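## Task

Remove the black key fob from the drawer of the small wooden box and set it directly on the table surface, touching nothing but the table. Then close the drawer. The box must stay roughly in its original spot with its original facing, and the remaining item must still be inside the drawer.

## Robot and tools

Robot: two arms, left_arm and right_arm, each on a tilted plate hung from a shared metal frame behind them. Each arm ends in a two-finger gripper. The fingers point along the gripper's +z axis and close along its y axis. end_effector_position is the point between the finger pads, just under 1 cm behind the tips.

Frame: a single scene frame. The origin is at table-top height, halfway between the nominal arm bases. +z is up, +x reaches out over the table, and left_arm is on the +y side. Image left and right do not follow arm names. Calibrated bases: left_arm (+0.048, +0.320, +0.317), right_arm (+0.034, -0.209, +0.317). Reported hand poses can be a few cm off, more when reaching far.

Row layout: every commanded pose is one row of 16 numbers covering both arms. First left_arm: x, y, z (metres), qw, qx, qy, qz (unit quaternion, w first), opening. Then the same 8 for right_arm. Positions and quaternions are absolute targets in the scene frame, not offsets. Opening runs from -1 (closed, 0 mm) to +1 (fully open, about 87 mm). 0 is about 43 mm, +0.5 about 69 mm, -0.5 about 18 mm. An arm that should stay put must be sent its last reported position and quaternion again, with its intended opening. To hold a gripper's orientation, repeat the same target quaternion in every call rather than copying the drifting reported one.

Tools:
- execute_actions(actions, cameras). actions = [] just reports state, with pictures. actions = [{"rows": [...], "steps": n}] plays up to 15 rows, one per 1/30 s step. n is 5 to 15 (default 15), and the final row repeats. Each target must lie within 0.6 m of that arm's last reported position along each gripper axis, or the call is refused. actions = [{"steps": n}] waits n steps (max 300), counted from the previous result. Results arrive 5 steps before the action ends, and those steps run while you reply.
- move(target, speed, blend, blocking, cameras). target is one 16-number row, or a list of up to 15 rows run in order. It has no 0.6 m limit but must finish in 10 s. The gripper goes in a straight line. speed is m/s per arm path, 0.002 to 2.9, default 0.25, with rotation capped at twice that in rad/s. It can be one value or one per target. blend (m) rounds the corners at intermediate targets. blocking=false returns after about 0.5 s while the motion continues. The path ignores obstacles and the other arm. An opening change in a later row is applied only on arrival, after everything comes to rest. The result adds a move: line. done means within 10 mm and 2 degrees. Other endings are off_target, moving, held and fault. limits=paced means the command was clipped; limits=held means steps were withheld. Neither done nor off_target tells you about contact.
- wait(seconds 0 to 10, cameras): lets time pass without new commands. It returns early if a move ends.
- stop(cameras): brakes a running move. It needs stopping distance. Fingers keep moving.
- zoom_image(camera, region [x0,y0,x1,y1] px, at most 504x504): magnifies part of the latest image from cam_high, cam_low, cam_left_wrist or cam_right_wrist. All four images are 672x504.
- finished_scene(scene): ends and grades the current scene, passing its number. It cannot be undone.

Result fields: pose per arm, Hand target (the pose now being driven to), Joint positions (the last entry is the gripper, 0 closed to 1 open), Joint velocities (marked within noise when still), joint torques, and grip_measured. Torques include the arm's weight, are positive toward larger joint angles, and wrap at ±28 N m for joints 1 to 3. Camera calibration (K, distortion, world-to-camera transforms) is given for projecting points. Fixed cameras may have shifted slightly. Wrist camera images can lag while the arm moves.

Gripping: close to about 0.04 below the grip_measured value at first contact for a firm hold. Use a smaller margin for a lighter one. Pad force is about 20 N, more when closing fast.

Arm behaviour: orientation commands are clipped to within 40 degrees of the current orientation at each step. Friction and gravity can leave the hand low, short or tilted, and tiny moves may misfire. Check pose after each move and correct any tilt. Keep paths away from an arm's own base, or its shoulder posture may flip. Elbows never fully straighten. Joint limits (rad): waist -2.618 to 3.054, shoulder 0 to 3.142, elbow 0 to 3.142, wrist pitch ±1.571, wrist yaw ±1.571, wrist roll ±2.094.

Avoid:
- Dropping objects or releasing them while they move.
- Slamming or hitting hard. Faster moves and targets set deeper past contact push harder.
- Arm-to-arm collisions. A clearance check stops some close approaches, but it does not stop gripper-to-gripper contact. Never close one gripper on the other's fingers.
- Anything falling off the table or being left off it, which fails the task.
- Knocking the box out of place.
- Arm fault stops.
- Motor heat from long holds, stretched-out arms or pushing at unreachable poses. MOTOR HOT appears at 75 °C, a fold-and-idle fault at 90 °C, and the arm collapses at 100 °C.

Loose objects may get small random nudges. The simulation keeps running while you think, once the first robot command has been sent.

Each tool is called as name([rows], argument=value, ...), one row to a line, values as JSON.

## Session

execute_actions(actions=[])

Scene clock: 0.00 s of 6000.00 s.
left_arm: end_effector_position=(+0.0997, +0.1270, +0.2928) grip_measured=+1.000 end_effector_quat_wxyz=(-0.035, +0.687, +0.534, -0.491) | right_arm: end_effector_position=(+0.4544, -0.2631, +0.1802) grip_measured=+1.000 end_effector_quat_wxyz=(+0.210, +0.029, +0.971, -0.113)
Joint positions: left_arm=[-0.98 1.553 0.577 -0.527 0.448 0.878 1] | right_arm=[0.037 1.58 0.906 0.109 0.457 -0.116 1]
Joint velocities: within noise
Joint torques (N m): no reading
Motor temperatures (°C): left_arm=[26 35 37 31 25 28 24] | right_arm=[25 31 31 31 29 29 29]
Heat: left arm: 37 °C; right arm: 31 °C.
Hand target: left_arm +0.1017, +0.1257, +0.2933; -0.031, +0.687, +0.534, -0.491 | right_arm +0.4616, -0.2645, +0.1866; +0.222, +0.034, +0.968, -0.113

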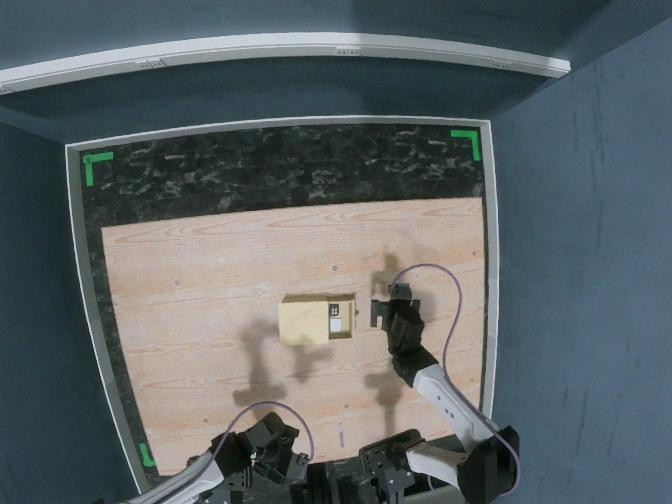

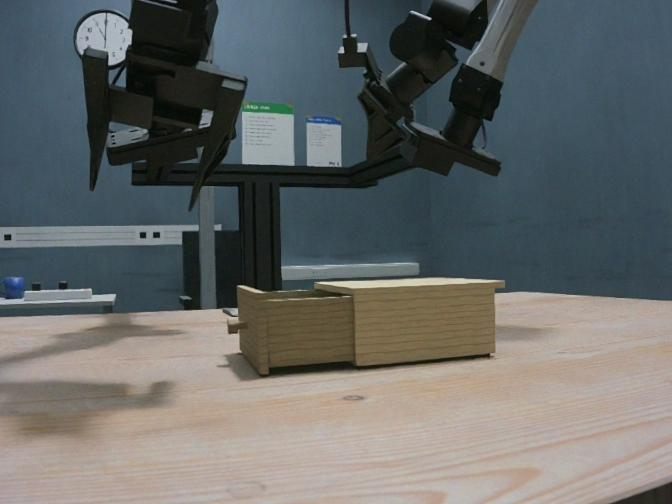

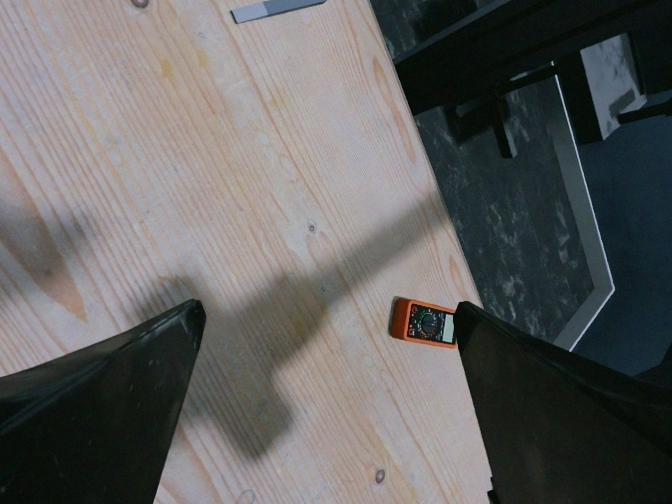

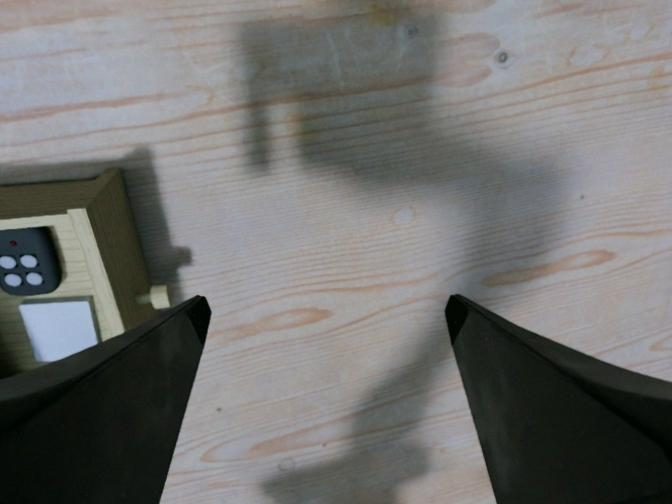

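zoom_image(camera="cam_high", region=[260, 270, 430, 370])

zoom_image(camera="cam_right_wrist", region=[0, 130, 240, 400])

zoom_image(camera="cam_low", region=[210, 260, 530, 400])

Scaled by 2.965 from the camera's 672x504 image, which has a finer 960x720 frame.

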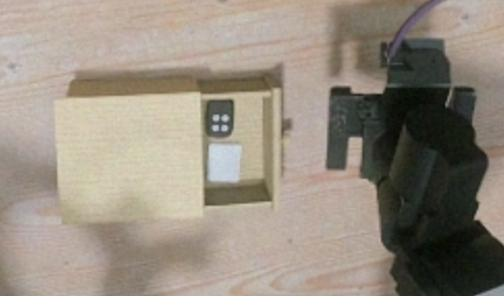

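Scaled by 1.867 from the camera's 672x504 image, which has a finer 960x720 frame.

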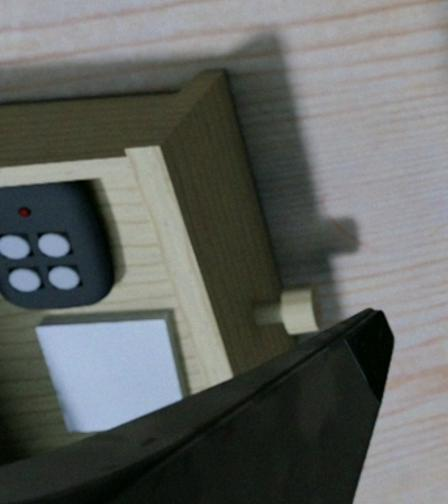

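Scaled by 1.575 from the camera's 672x504 image, which has a finer 960x720 frame.

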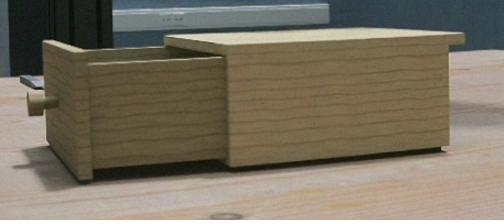

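move(target=[0.0997, 0.1270, 0.2928, -0.035, 0.687, 0.534, -0.491, 1.0, 0.432, -0.100, 0.140, 0.0, 0.0, 0.9914, 0.1305, 0.25], speed=0.35)

Scene clock: 5.60 s of 6000.00 s.
left_arm: end_effector_position=(+0.0997, +0.1270, +0.2928) grip_measured=+1.000 end_effector_quat_wxyz=(-0.035, +0.687, +0.534, -0.491) | right_arm: end_effector_position=(+0.4308, -0.1079, +0.1411) grip_measured=+0.250 end_effector_quat_wxyz=(+0.004, +0.001, +0.992, +0.122)
Joint positions: left_arm=[-0.98 1.553 0.577 -0.527 0.448 0.878 1] | right_arm=[0.192 1.943 1.341 -0.43 0.088 0.123 0.625]
Joint velocities: within noise
Joint torques (N m): left_arm=[-3.21 -4.12 3.78 0.44 0.53 0.18] | right_arm=[5.08 -7.58 6.98 0.19 -0.24 -0.05]
Motor temperatures (°C): left_arm=[26 36 38 31 25 28 24] | right_arm=[25 32 32 31 29 29 29]
Heat: left arm: 38 °C; right arm: 32 °C.
Hand target: left_arm +0.0997, +0.1270, +0.2927; -0.035, +0.687, +0.534, -0.491 | right_arm +0.4320, -0.1001, +0.1401; +0.000, +0.000, +0.991, +0.130
Off the commanded pose: left_arm 0.000 m, 0 deg | right_arm 0.008 m, 1 deg.
Kept back: nothing.
move: done
camera_calibration:
cam_right_wrist: T_world_to_cam=[[0.0205771, -0.969435, -0.244485, -0.0808077], [-0.644549, -0.199799, 0.737996, 0.171625], [-0.764286, 0.142397, -0.628959, 0.569934], [0, 0, 0, 1]] pos_world=[0.547877, -0.125204, 0.21205]

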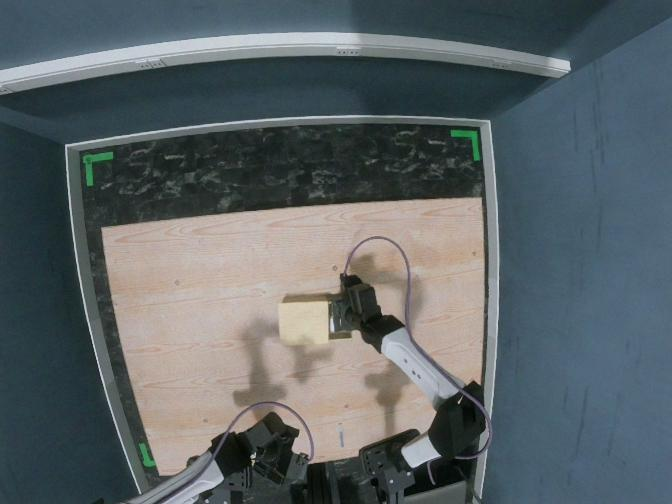

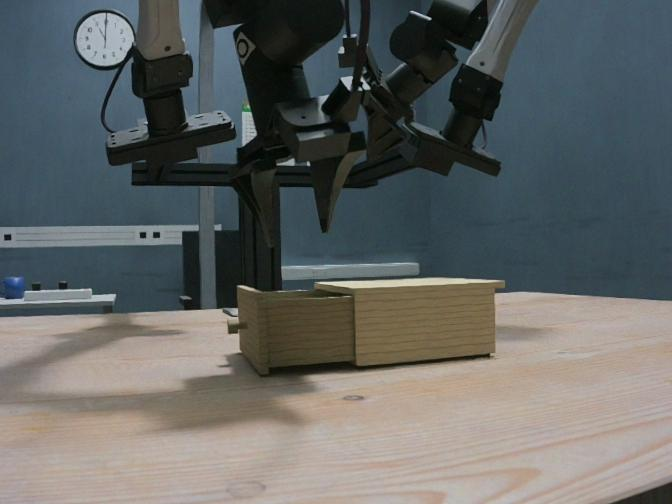

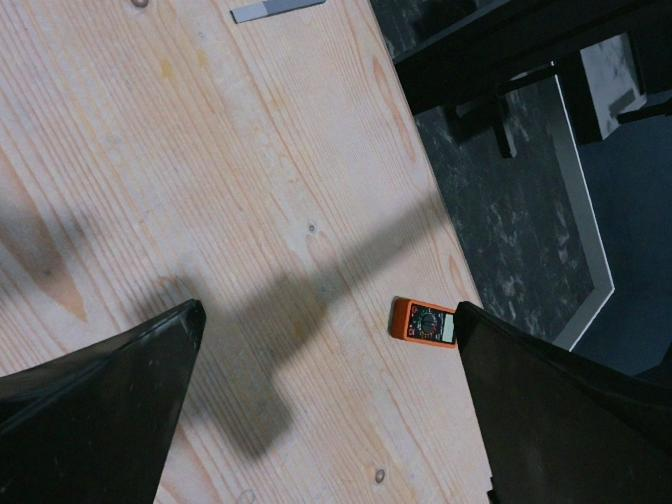

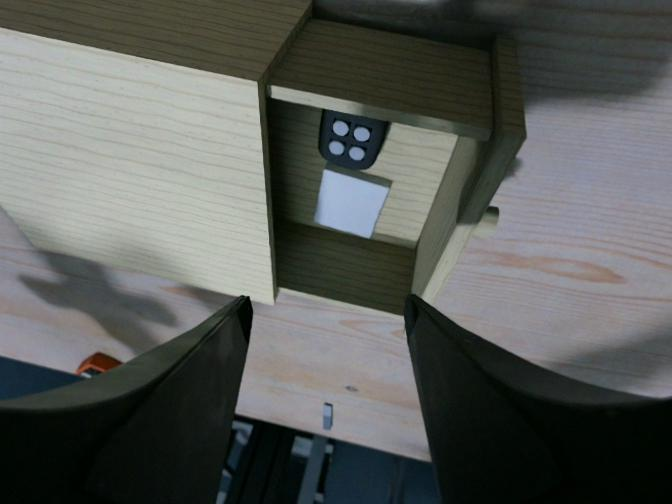

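zoom_image(camera="cam_right_wrist", region=[220, 0, 560, 330])

zoom_image(camera="cam_low", region=[200, 80, 520, 400])

zoom_image(camera="cam_high", region=[260, 260, 420, 370])

Scaled by 1.482 from the camera's 672x504 image, which has a finer 960x720 frame.

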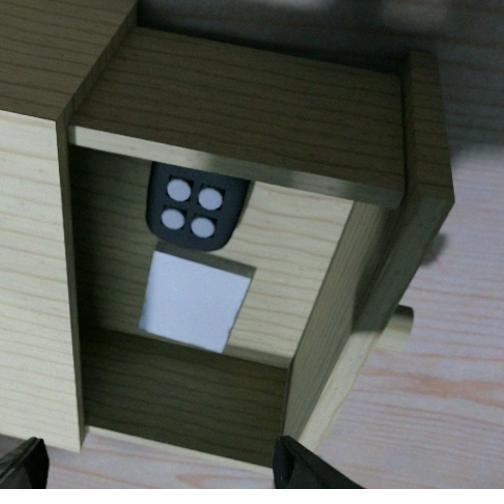

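Scaled by 1.575 from the camera's 672x504 image, which has a finer 960x720 frame.

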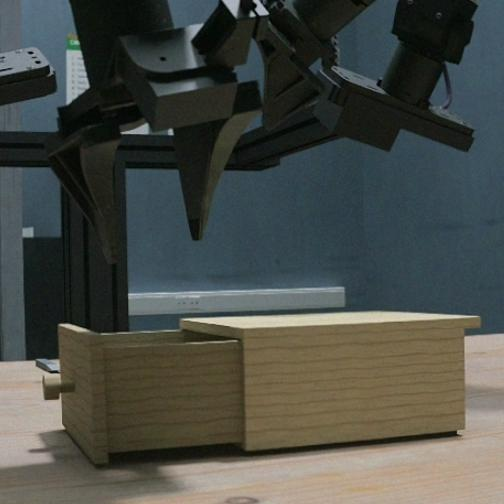

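Scaled by 3.150 from the camera's 672x504 image, which has a finer 960x720 frame.

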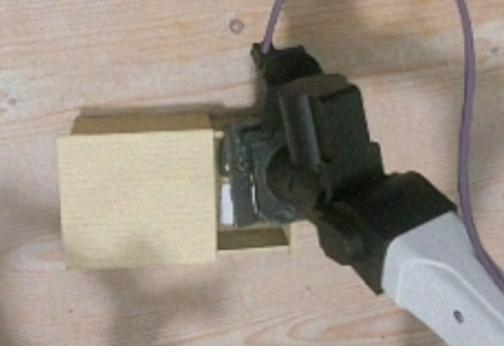

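zoom_image(camera="cam_low", region=[220, 60, 400, 250])

zoom_image(camera="cam_right_wrist", region=[290, 60, 430, 200])

zoom_image(camera="cam_high", region=[310, 270, 380, 350])

Scaled by 2.653 from the camera's 672x504 image, which has a finer 960x720 frame.

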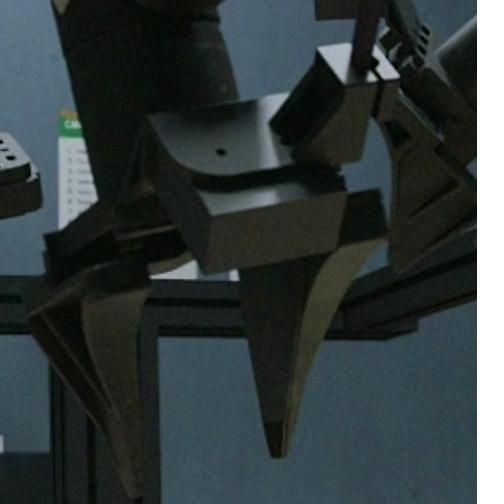

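Scaled by 3.600 from the camera's 672x504 image, which has a finer 960x720 frame.

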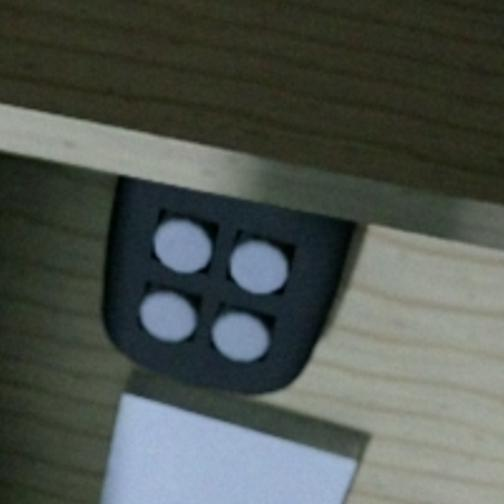

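Scaled by 6.300 from the camera's 672x504 image, which has a finer 960x720 frame.

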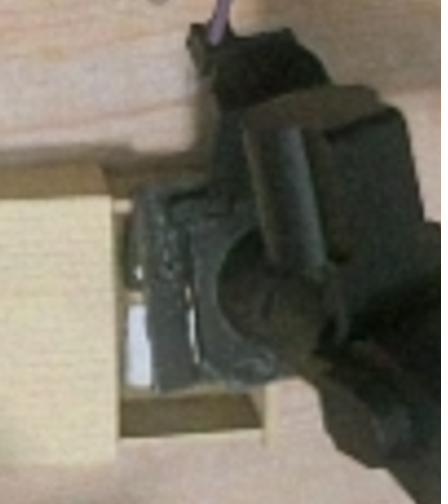

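move([
  [0.0997, 0.1270, 0.2928, -0.035, 0.687, 0.534, -0.491, 1.0, 0.430, -0.165, 0.120, 0.0, 0.0262, 0.9997, 0.0, 0.12],
  [0.0997, 0.1270, 0.2928, -0.035, 0.687, 0.534, -0.491, 1.0, 0.430, -0.165, 0.052, 0.0, 0.0262, 0.9997, 0.0, 0.12],
], speed=[0.25, 0.12])

Scene clock: 18.83 s of 6000.00 s.
left_arm: end_effector_position=(+0.0997, +0.1270, +0.2928) grip_measured=+1.000 end_effector_quat_wxyz=(-0.035, +0.687, +0.534, -0.491) | right_arm: end_effector_position=(+0.4235, -0.1623, +0.0584) grip_measured=+0.120 end_effector_quat_wxyz=(-0.008, +0.024, +1.000, +0.001)
Joint positions: left_arm=[-0.98 1.553 0.577 -0.527 0.448 0.878 1] | right_arm=[0.101 2.158 1.395 -0.302 0.282 0.099 0.56]
Joint velocities: within noise
Joint torques (N m): left_arm=[-3.21 -4.08 3.77 0.44 0.54 0.18] | right_arm=[3.03 -7.84 5.44 0.34 0 -0.26]
Motor temperatures (°C): left_arm=[26 37 38 31 25 28 24] | right_arm=[26 34 32 31 28 29 29]
Heat: left arm: 38 °C; right arm: 34 °C.
Hand target: left_arm +0.0997, +0.1270, +0.2927; -0.035, +0.687, +0.534, -0.491 | right_arm +0.4298, -0.1650, +0.0523; +0.000, +0.026, +1.000, +0.000
Off the commanded pose: left_arm 0.000 m, 0 deg | right_arm 0.010 m, 1 deg.
Kept back: nothing.
move: done
camera_calibration:
cam_right_wrist: T_world_to_cam=[[-0.0268131, -0.999632, -0.00415871, -0.152397], [-0.625263, 0.0135252, 0.780297, 0.241113], [-0.779953, 0.0235224, -0.625395, 0.507128], [0, 0, 0, 1]] pos_world=[0.542209, -0.167531, 0.128382]

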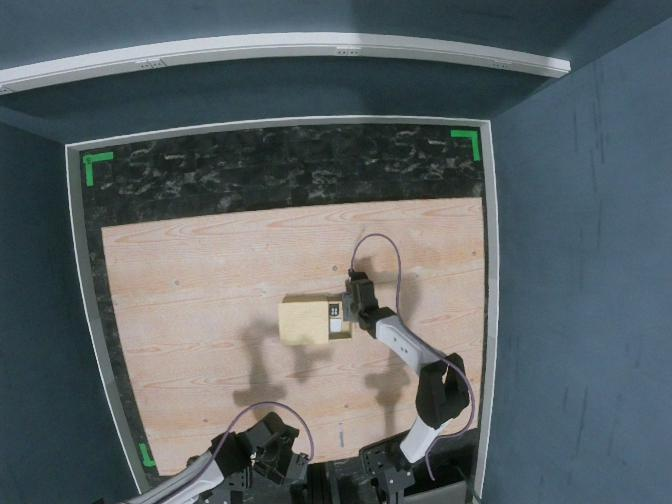

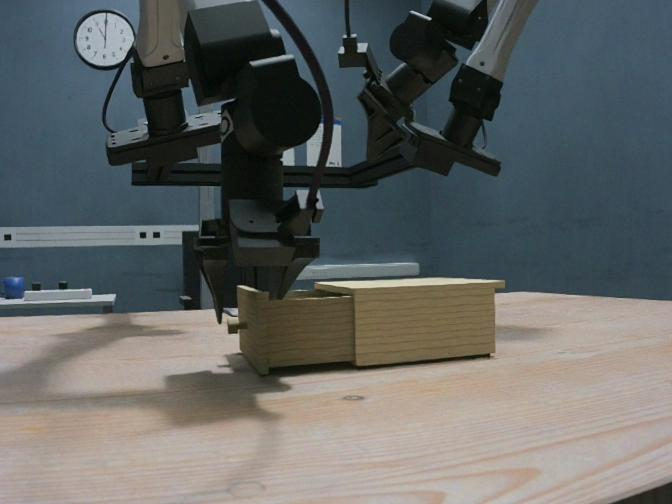

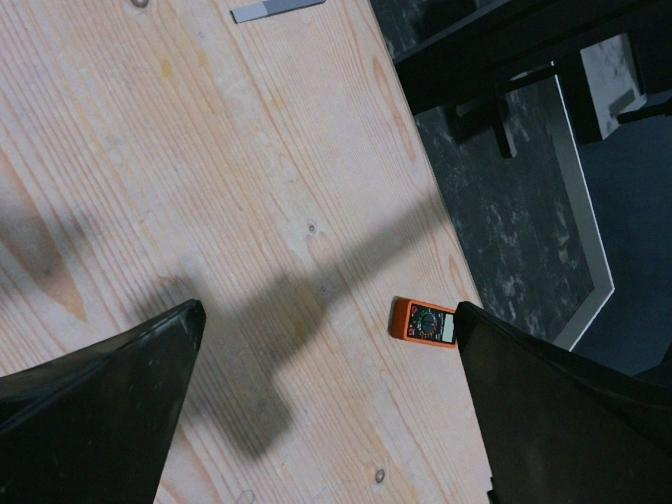

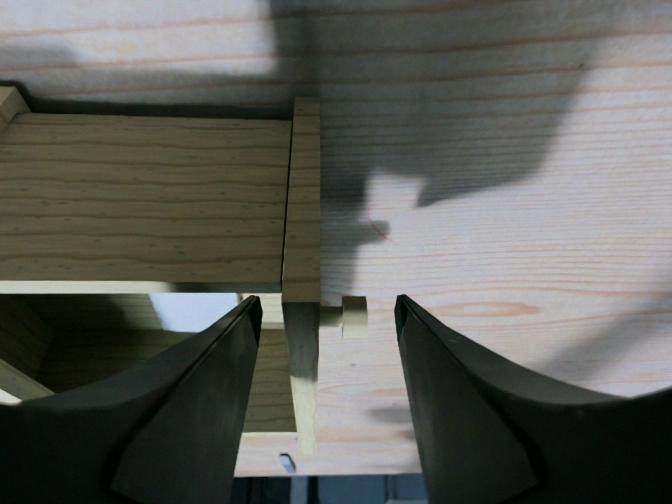

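move(target=[0.0997, 0.1270, 0.2928, -0.035, 0.687, 0.534, -0.491, 1.0, 0.430, -0.210, 0.050, 0.0, 0.0262, 0.9997, 0.0, 0.12], speed=0.09)

Scene clock: 19.90 s of 6000.00 s.
left_arm: end_effector_position=(+0.0997, +0.1270, +0.2928) grip_measured=+1.000 end_effector_quat_wxyz=(-0.035, +0.687, +0.534, -0.491) | right_arm: end_effector_position=(+0.4229, -0.1889, +0.0494) grip_measured=+0.120 end_effector_quat_wxyz=(-0.013, +0.027, +0.999, +0.028)
Joint positions: left_arm=[-0.98 1.553 0.577 -0.527 0.448 0.878 1] | right_arm=[0.011 2.158 1.395 -0.292 0.185 0.027 0.56]
Joint velocities: within noise
Joint torques (N m): left_arm=[-3.21 -4.1 3.77 0.43 0.54 0.18] | right_arm=[1.06 -10.66 3.4 0.34 0.37 -0.41]
Motor temperatures (°C): left_arm=[26 37 38 31 25 28 24] | right_arm=[26 34 32 31 28 29 29]
Heat: left arm: 38 °C; right arm: 34 °C.
Hand target: left_arm +0.0997, +0.1270, +0.2927; -0.035, +0.687, +0.534, -0.491 | right_arm +0.4296, -0.2098, +0.0504; -0.001, +0.027, +1.000, +0.000
Off the commanded pose: left_arm 0.000 m, 0 deg | right_arm 0.022 m, 4 deg.
Kept back: nothing.
move: off_target (right_arm)
camera_calibration:
cam_right_wrist: T_world_to_cam=[[-0.0346342, -0.997769, -0.0570708, -0.172776], [-0.61812, -0.0234867, 0.785733, 0.23784], [-0.78532, 0.0624898, -0.615928, 0.510848], [0, 0, 0, 1]] pos_world=[0.542209, -0.198727, 0.117906]

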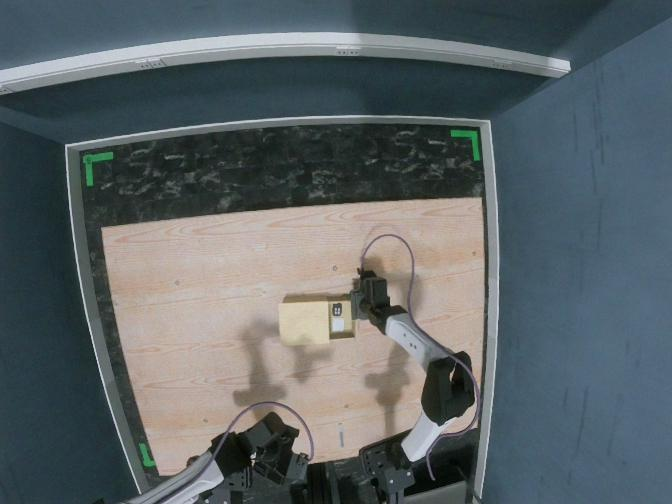

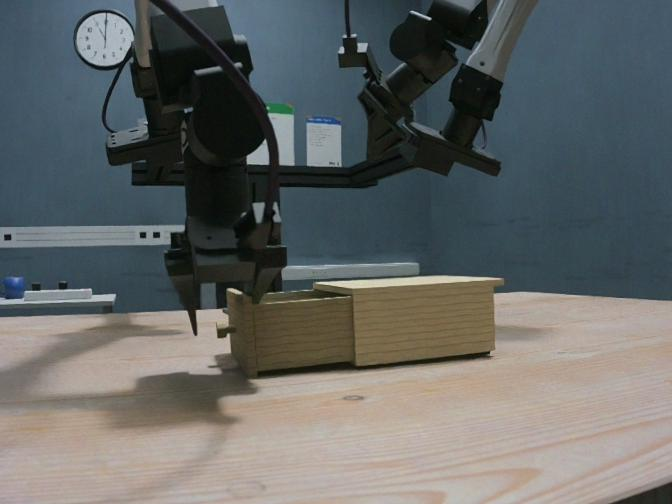

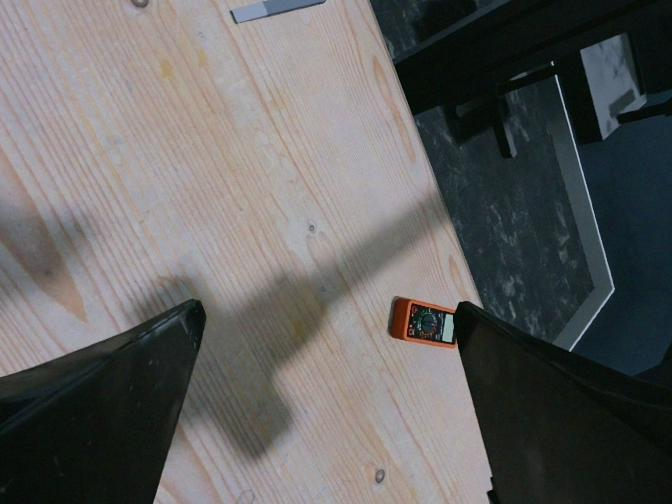

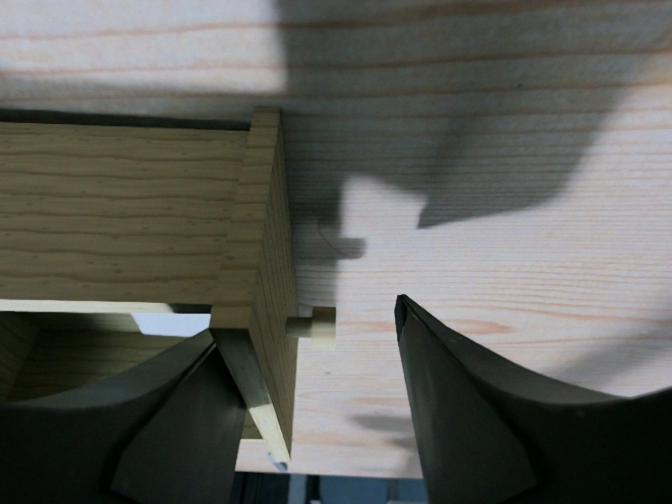

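zoom_image(camera="cam_low", region=[210, 260, 530, 400])

zoom_image(camera="cam_high", region=[260, 270, 430, 370])

Scaled by 1.575 from the camera's 672x504 image, which has a finer 960x720 frame.

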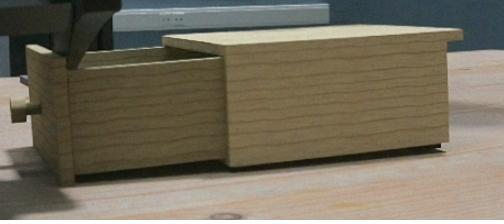

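Scaled by 2.965 from the camera's 672x504 image, which has a finer 960x720 frame.

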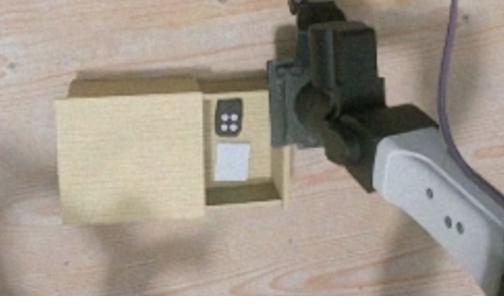

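move(target=[0.0997, 0.1270, 0.2928, -0.035, 0.687, 0.534, -0.491, 1.0, 0.430, -0.232, 0.050, 0.0, 0.0262, 0.9997, 0.0, 0.12], speed=0.06, cameras=["cam_low", "cam_high"])

Scene clock: 21.13 s of 6000.00 s.
left_arm: end_effector_position=(+0.0997, +0.1270, +0.2928) grip_measured=+1.000 end_effector_quat_wxyz=(-0.035, +0.687, +0.534, -0.491) | right_arm: end_effector_position=(+0.4207, -0.2077, +0.0451) grip_measured=+0.120 end_effector_quat_wxyz=(-0.017, +0.028, +0.999, +0.032)
Joint positions: left_arm=[-0.98 1.553 0.577 -0.527 0.448 0.878 1] | right_arm=[-0.039 2.158 1.395 -0.291 0.151 -0.015 0.56]
Joint velocities: within noise
Joint torques (N m): left_arm=[-3.21 -4.12 3.78 0.42 0.53 0.17] | right_arm=[0.76 -11.56 3.26 0.26 0.49 -0.43]
Motor temperatures (°C): left_arm=[26 37 38 31 25 28 24] | right_arm=[26 34 32 31 28 29 29]
Heat: left arm: 38 °C; right arm: 34 °C.
Hand target: left_arm +0.0997, +0.1270, +0.2927; -0.035, +0.687, +0.534, -0.491 | right_arm +0.4295, -0.2316, +0.0503; -0.001, +0.027, +1.000, +0.000
Off the commanded pose: left_arm 0.000 m, 0 deg | right_arm 0.026 m, 4 deg.
Kept back: nothing.
move: off_target (right_arm)
Images, in order (width x height): cam_high 672x504, cam_low 672x504.

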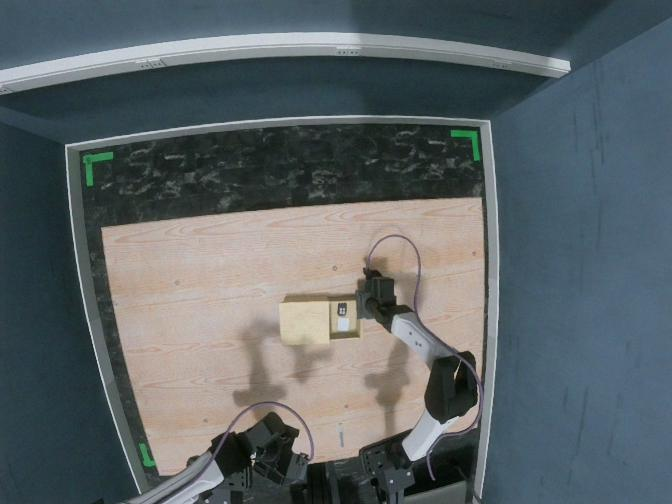

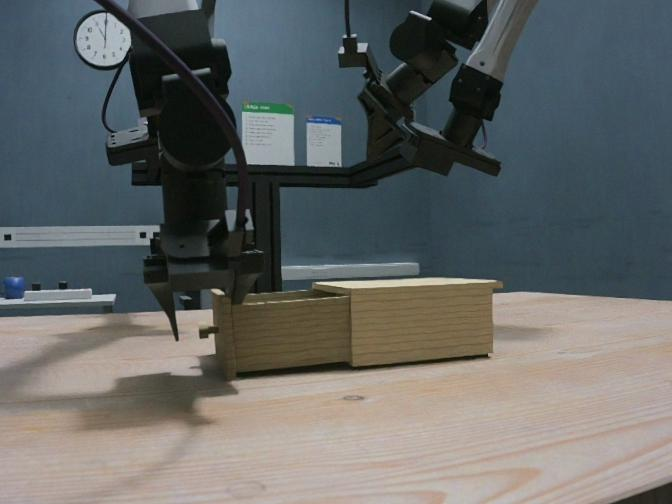

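move([
  [0.0997, 0.1270, 0.2928, -0.035, 0.687, 0.534, -0.491, 1.0, 0.430, -0.198, 0.085, 0.0, 0.0262, 0.9997, 0.0, 0.12],
  [0.0997, 0.1270, 0.2928, -0.035, 0.687, 0.534, -0.491, 1.0, 0.436, -0.116, 0.108, -0.0015, 0.0349, 0.9984, 0.0436, 0.12],
], speed=[0.15, 0.25], blend=[0.015, 0])

zoom_image(camera="cam_right_wrist", region=[180, 0, 520, 330])

zoom_image(camera="cam_low", region=[200, 180, 520, 400])

Scene clock: 22.73 s of 6000.00 s.
left_arm: end_effector_position=(+0.0997, +0.1270, +0.2928) grip_measured=+1.000 end_effector_quat_wxyz=(-0.035, +0.687, +0.534, -0.491) | right_arm: end_effector_position=(+0.4214, -0.1277, +0.0939) grip_measured=+0.120 end_effector_quat_wxyz=(-0.019, +0.027, +0.999, +0.025)
Joint positions: left_arm=[-0.98 1.553 0.577 -0.527 0.448 0.878 1] | right_arm=[0.184 2.091 1.399 -0.409 0.272 0.186 0.56]
Joint velocities: within noise
Joint torques (N m): left_arm=[-3.26 -4.08 3.78 0.41 0.53 0.17] | right_arm=[6.35 -11.51 6.04 0.05 -0.24 0.06]
Motor temperatures (°C): left_arm=[26 37 38 30 25 28 24] | right_arm=[26 34 32 31 28 29 29]
Heat: left arm: 38 °C; right arm: 34 °C.
Hand target: left_arm +0.0997, +0.1270, +0.2927; -0.035, +0.687, +0.534, -0.491 | right_arm +0.4355, -0.1161, +0.1081; -0.002, +0.034, +0.998, +0.044
Off the commanded pose: left_arm 0.000 m, 0 deg | right_arm 0.023 m, 3 deg.
Kept back: nothing.
move: off_target (right_arm)
camera_calibration:
cam_right_wrist: T_world_to_cam=[[-0.0336072, -0.998134, -0.0509877, -0.110271], [-0.609371, -0.0199726, 0.792634, 0.199507], [-0.792173, 0.0577086, -0.607562, 0.534763], [0, 0, 0, 1]] pos_world=[0.541492, -0.136941, 0.161143]

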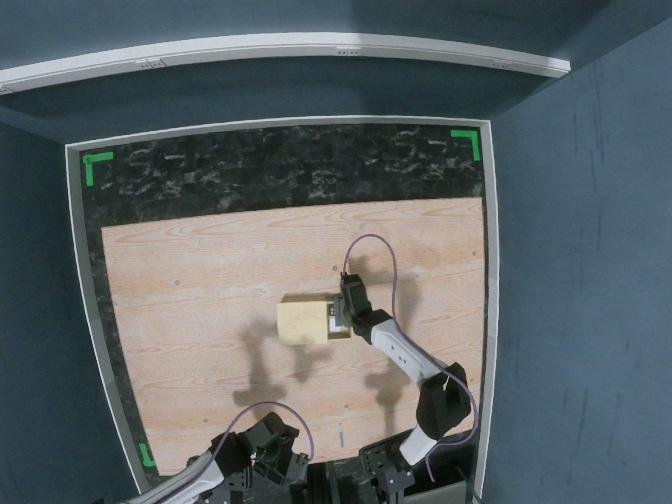

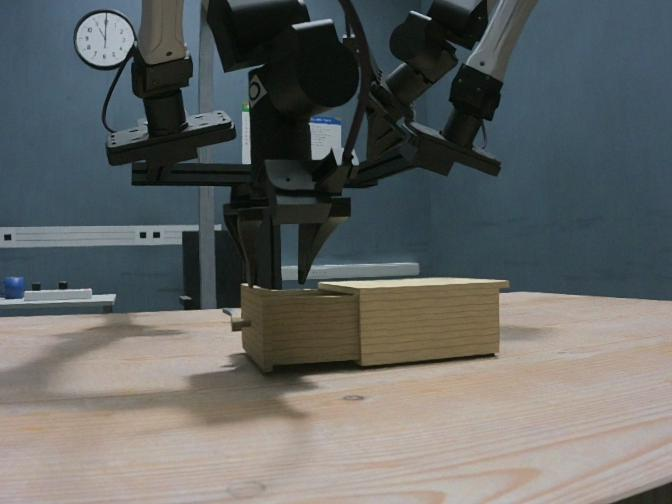

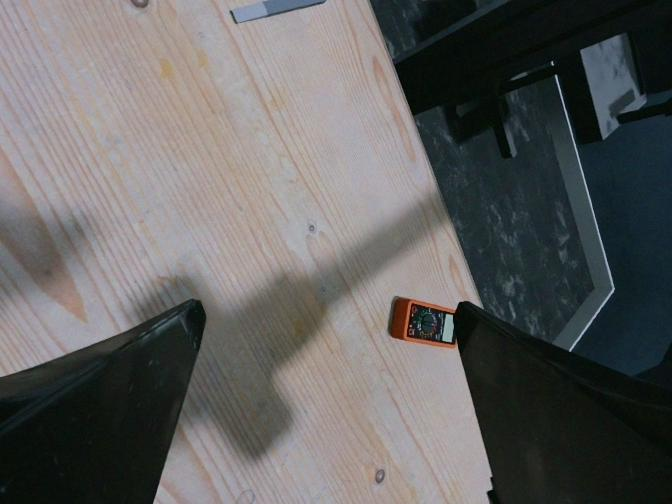

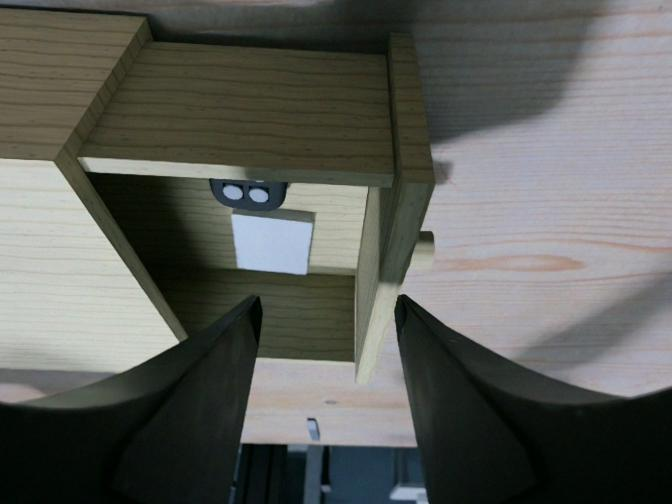

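Scaled by 1.482 from the camera's 672x504 image, which has a finer 960x720 frame.

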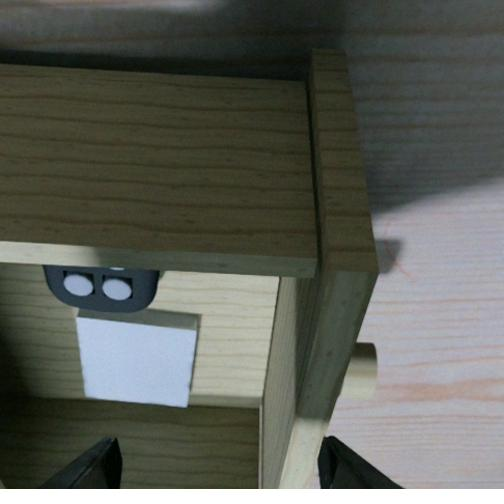

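Scaled by 1.575 from the camera's 672x504 image, which has a finer 960x720 frame.

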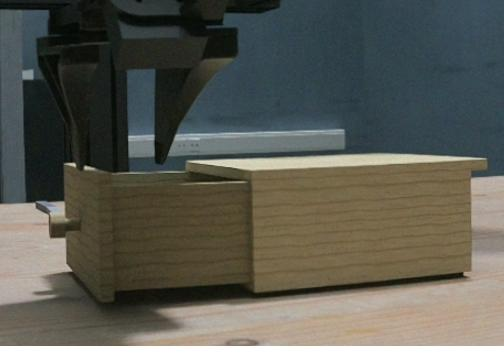

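move([
  [0.0997, 0.1270, 0.2928, -0.035, 0.687, 0.534, -0.491, 1.0, 0.436, -0.170, 0.110, 0.0, 0.0262, 0.9997, 0.0, 0.12],
  [0.0997, 0.1270, 0.2928, -0.035, 0.687, 0.534, -0.491, 1.0, 0.436, -0.170, 0.052, 0.0, 0.0262, 0.9997, 0.0, 0.12],
  [0.0997, 0.1270, 0.2928, -0.035, 0.687, 0.534, -0.491, 1.0, 0.436, -0.236, 0.050, 0.0, 0.0262, 0.9997, 0.0, 0.12],
], speed=[0.25, 0.15, 0.08], cameras=["cam_low"])

Scene clock: 25.73 s of 6000.00 s.
left_arm: end_effector_position=(+0.0997, +0.1270, +0.2928) grip_measured=+1.000 end_effector_quat_wxyz=(-0.035, +0.687, +0.534, -0.491) | right_arm: end_effector_position=(+0.4203, -0.2186, +0.0445) grip_measured=+0.120 end_effector_quat_wxyz=(-0.025, +0.026, +0.999, +0.024)
Joint positions: left_arm=[-0.98 1.553 0.577 -0.527 0.448 0.878 1] | right_arm=[-0.057 2.163 1.416 -0.318 0.159 -0.03 0.56]
Joint velocities: within noise
Joint torques (N m): left_arm=[-3.25 -4.12 3.78 0.43 0.52 0.18] | right_arm=[1.51 -11.44 4.29 0.32 0.39 -0.37]
Motor temperatures (°C): left_arm=[27 37 39 30 25 28 24] | right_arm=[26 35 32 31 28 29 29]
Heat: left arm: 39 °C; right arm: 35 °C.
Hand target: left_arm +0.0997, +0.1270, +0.2927; -0.035, +0.687, +0.534, -0.491 | right_arm +0.4355, -0.2358, +0.0505; -0.001, +0.027, +1.000, +0.000
Off the commanded pose: left_arm 0.000 m, 0 deg | right_arm 0.024 m, 4 deg.
Kept back: nothing.
move: off_target (right_arm)
Images, in order (width x height): cam_low 672x504.

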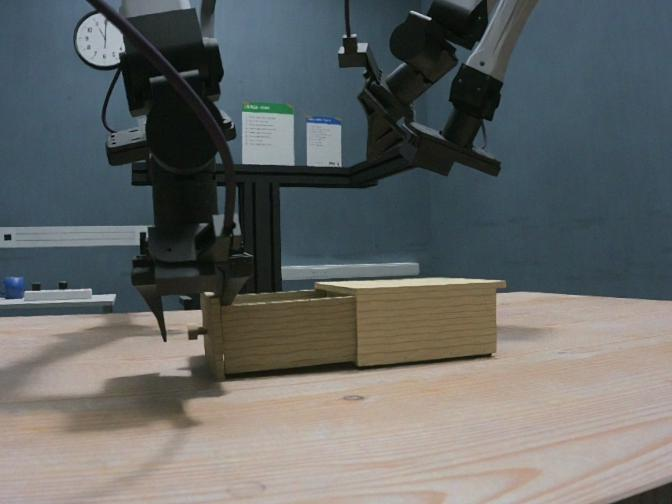

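move([
  [0.0997, 0.1270, 0.2928, -0.035, 0.687, 0.534, -0.491, 1.0, 0.436, -0.226, 0.145, 0.0, 0.0262, 0.9997, 0.0, 0.12],
  [0.0997, 0.1270, 0.2928, -0.035, 0.687, 0.534, -0.491, 1.0, 0.446, -0.120, 0.130, -0.0015, 0.0349, 0.9984, 0.0436, 0.12],
], speed=[0.22, 0.25], blend=[0.015, 0], cameras=["cam_low", "cam_right_wrist"])

zoom_image(camera="cam_right_wrist", region=[180, 0, 520, 330])

zoom_image(camera="cam_low", region=[180, 180, 520, 400])

Scene clock: 27.50 s of 6000.00 s.
left_arm: end_effector_position=(+0.0997, +0.1270, +0.2928) grip_measured=+1.000 end_effector_quat_wxyz=(-0.035, +0.687, +0.534, -0.491) | right_arm: end_effector_position=(+0.4432, -0.1203, +0.1329) grip_measured=+0.120 end_effector_quat_wxyz=(+0.000, +0.030, +0.998, +0.050)
Joint positions: left_arm=[-0.98 1.553 0.577 -0.527 0.448 0.878 1] | right_arm=[0.208 2.005 1.438 -0.493 0.24 0.201 0.56]
Joint velocities: within noise
Joint torques (N m): left_arm=[-3.23 -4.08 3.74 0.43 0.53 0.19] | right_arm=[4.49 -7.95 7.12 0.12 0.08 -0.07]
Motor temperatures (°C): left_arm=[27 37 39 30 25 28 24] | right_arm=[26 35 32 31 28 29 29]
Heat: left arm: 39 °C; right arm: 35 °C.
Hand target: left_arm +0.0997, +0.1270, +0.2927; -0.035, +0.687, +0.534, -0.491 | right_arm +0.4460, -0.1201, +0.1300; -0.001, +0.035, +0.998, +0.044
Off the commanded pose: left_arm 0.000 m, 0 deg | right_arm 0.004 m, 1 deg.
Kept back: nothing.
move: done
camera_calibration:
cam_right_wrist: T_world_to_cam=[[-0.0394144, -0.994124, -0.100814, -0.0904781], [-0.639412, -0.0524377, 0.767074, 0.194792], [-0.767853, 0.0946954, -0.633589, 0.572467], [0, 0, 0, 1]] pos_world=[0.560557, -0.133942, 0.204167]
Images, in order (width x height): cam_low 672x504, cam_right_wrist 672x504.

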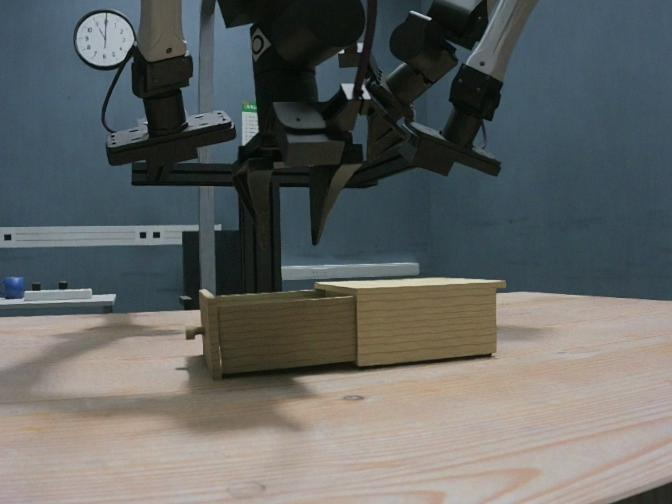

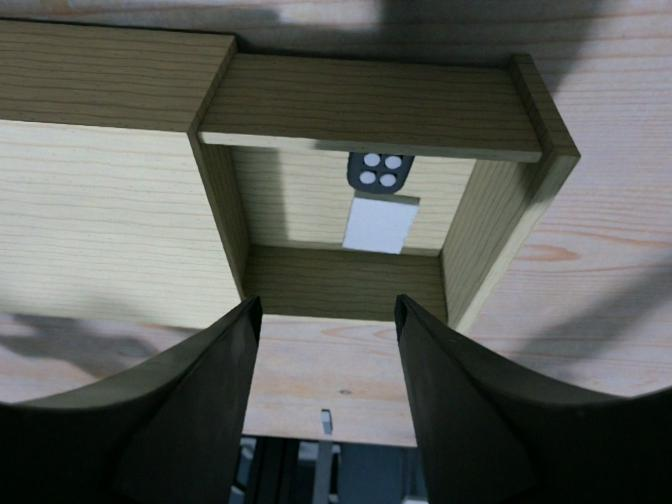

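Scaled by 1.482 from the camera's 672x504 image, which has a finer 960x720 frame.

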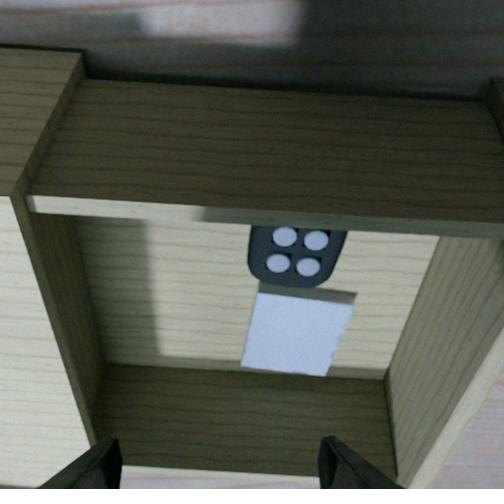

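Scaled by 1.482 from the camera's 672x504 image, which has a finer 960x720 frame.

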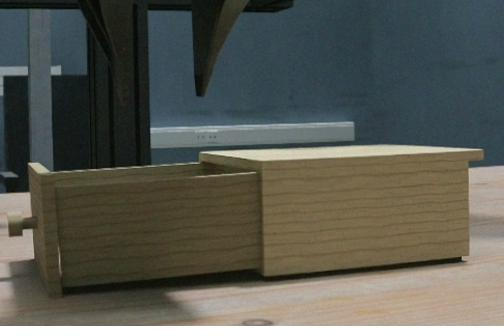

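move([
  [0.0997, 0.1270, 0.2928, -0.035, 0.687, 0.534, -0.491, 1.0, 0.428, -0.136, 0.085, 0.0, 0.0349, 0.9994, 0.0, 0.12],
  [0.0997, 0.1270, 0.2928, -0.035, 0.687, 0.534, -0.491, 1.0, 0.428, -0.136, 0.034, 0.0, 0.0349, 0.9994, 0.0, 0.12],
], speed=[0.2, 0.1], blend=[0.01, 0], cameras=["cam_low", "cam_right_wrist"])

zoom_image(camera="cam_right_wrist", region=[180, 100, 520, 400])

zoom_image(camera="cam_low", region=[180, 180, 520, 400])

Scene clock: 30.47 s of 6000.00 s.
left_arm: end_effector_position=(+0.0997, +0.1270, +0.2928) grip_measured=+1.000 end_effector_quat_wxyz=(-0.035, +0.687, +0.534, -0.491) | right_arm: end_effector_position=(+0.4220, -0.1326, +0.0408) grip_measured=+0.120 end_effector_quat_wxyz=(-0.008, +0.032, +0.999, +0.003)
Joint positions: left_arm=[-0.98 1.553 0.577 -0.527 0.448 0.878 1] | right_arm=[0.152 2.243 1.444 -0.278 0.302 0.162 0.56]
Joint velocities: within noise
Joint torques (N m): left_arm=[-3.22 -4.07 3.77 0.42 0.53 0.18] | right_arm=[3.52 -7.88 5.26 0.35 0.04 -0.24]
Motor temperatures (°C): left_arm=[27 37 39 30 25 28 24] | right_arm=[26 36 32 31 28 29 29]
Heat: left arm: 39 °C; right arm: 36 °C.
Hand target: left_arm +0.0997, +0.1270, +0.2927; -0.035, +0.687, +0.534, -0.491 | right_arm +0.4278, -0.1360, +0.0343; +0.000, +0.035, +0.999, +0.000
Off the commanded pose: left_arm 0.000 m, 0 deg | right_arm 0.010 m, 1 deg.
Kept back: nothing.
move: done
camera_calibration:
cam_right_wrist: T_world_to_cam=[[-0.0436853, -0.999011, -0.0082742, -0.115486], [-0.625347, 0.0208847, 0.780067, 0.254529], [-0.779123, 0.0392517, -0.625641, 0.495959], [0, 0, 0, 1]] pos_world=[0.540537, -0.140155, 0.110786]
Images, in order (width x height): cam_low 672x504, cam_right_wrist 672x504.

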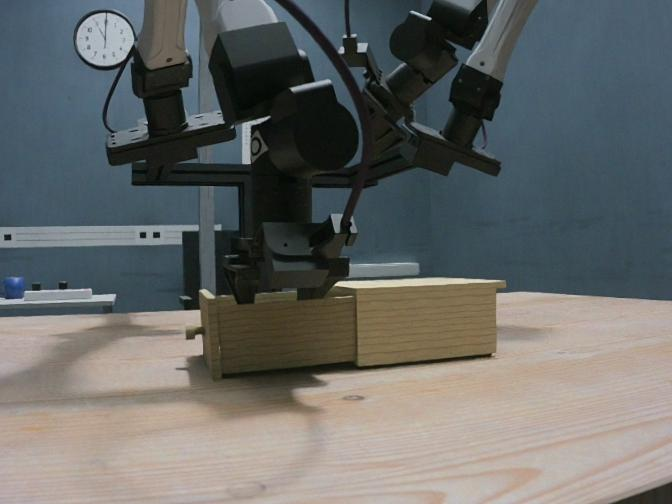

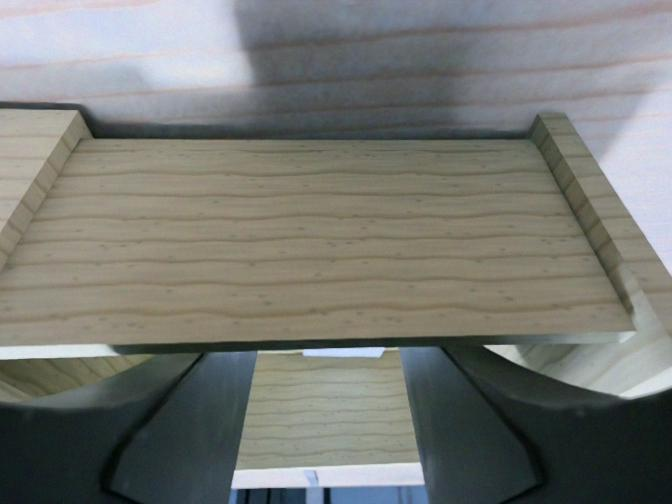

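Scaled by 1.482 from the camera's 672x504 image, which has a finer 960x720 frame.

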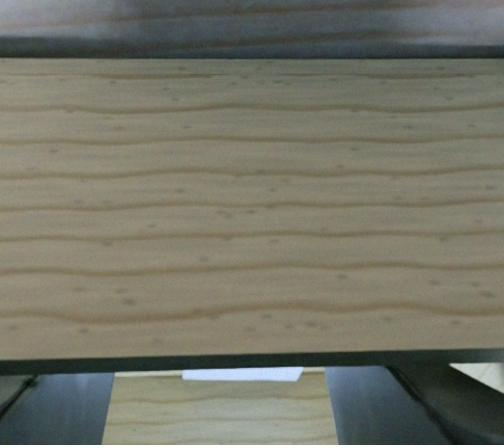

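Scaled by 1.482 from the camera's 672x504 image, which has a finer 960x720 frame.

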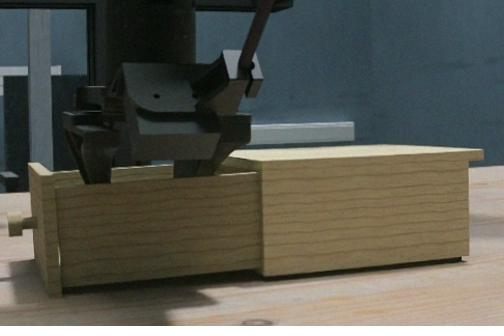

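move(target=[0.0997, 0.1270, 0.2928, -0.035, 0.687, 0.534, -0.491, 1.0, 0.438, -0.137, 0.026, 0.0, 0.0349, 0.9994, 0.0, 0.12], speed=0.06, cameras=[])

Scene clock: 31.40 s of 6000.00 s.
left_arm: end_effector_position=(+0.0997, +0.1270, +0.2928) grip_measured=+1.000 end_effector_quat_wxyz=(-0.035, +0.687, +0.534, -0.491) | right_arm: end_effector_position=(+0.4254, -0.1326, +0.0393) grip_measured=+0.120 end_effector_quat_wxyz=(-0.019, +0.024, +1.000, +0.002)
Joint positions: left_arm=[-0.98 1.553 0.577 -0.527 0.448 0.878 1] | right_arm=[0.151 2.269 1.5 -0.331 0.302 0.153 0.56]
Joint velocities: within noise
Joint torques (N m): left_arm=[-3.18 -4.05 3.75 0.42 0.53 0.19] | right_arm=[2.78 -7.05 6.32 0.59 0 -0.2]
Motor temperatures (°C): left_arm=[27 37 39 30 25 28 24] | right_arm=[26 36 32 31 28 29 29]
Heat: left arm: 39 °C; right arm: 36 °C.
Hand target: left_arm +0.0997, +0.1270, +0.2927; -0.035, +0.687, +0.534, -0.491 | right_arm +0.4376, -0.1374, +0.0272; +0.000, +0.035, +0.999, +0.000
Off the commanded pose: left_arm 0.000 m, 0 deg | right_arm 0.019 m, 3 deg.
Kept back: nothing.
move: off_target (right_arm)
No camera images: "cameras" was empty.


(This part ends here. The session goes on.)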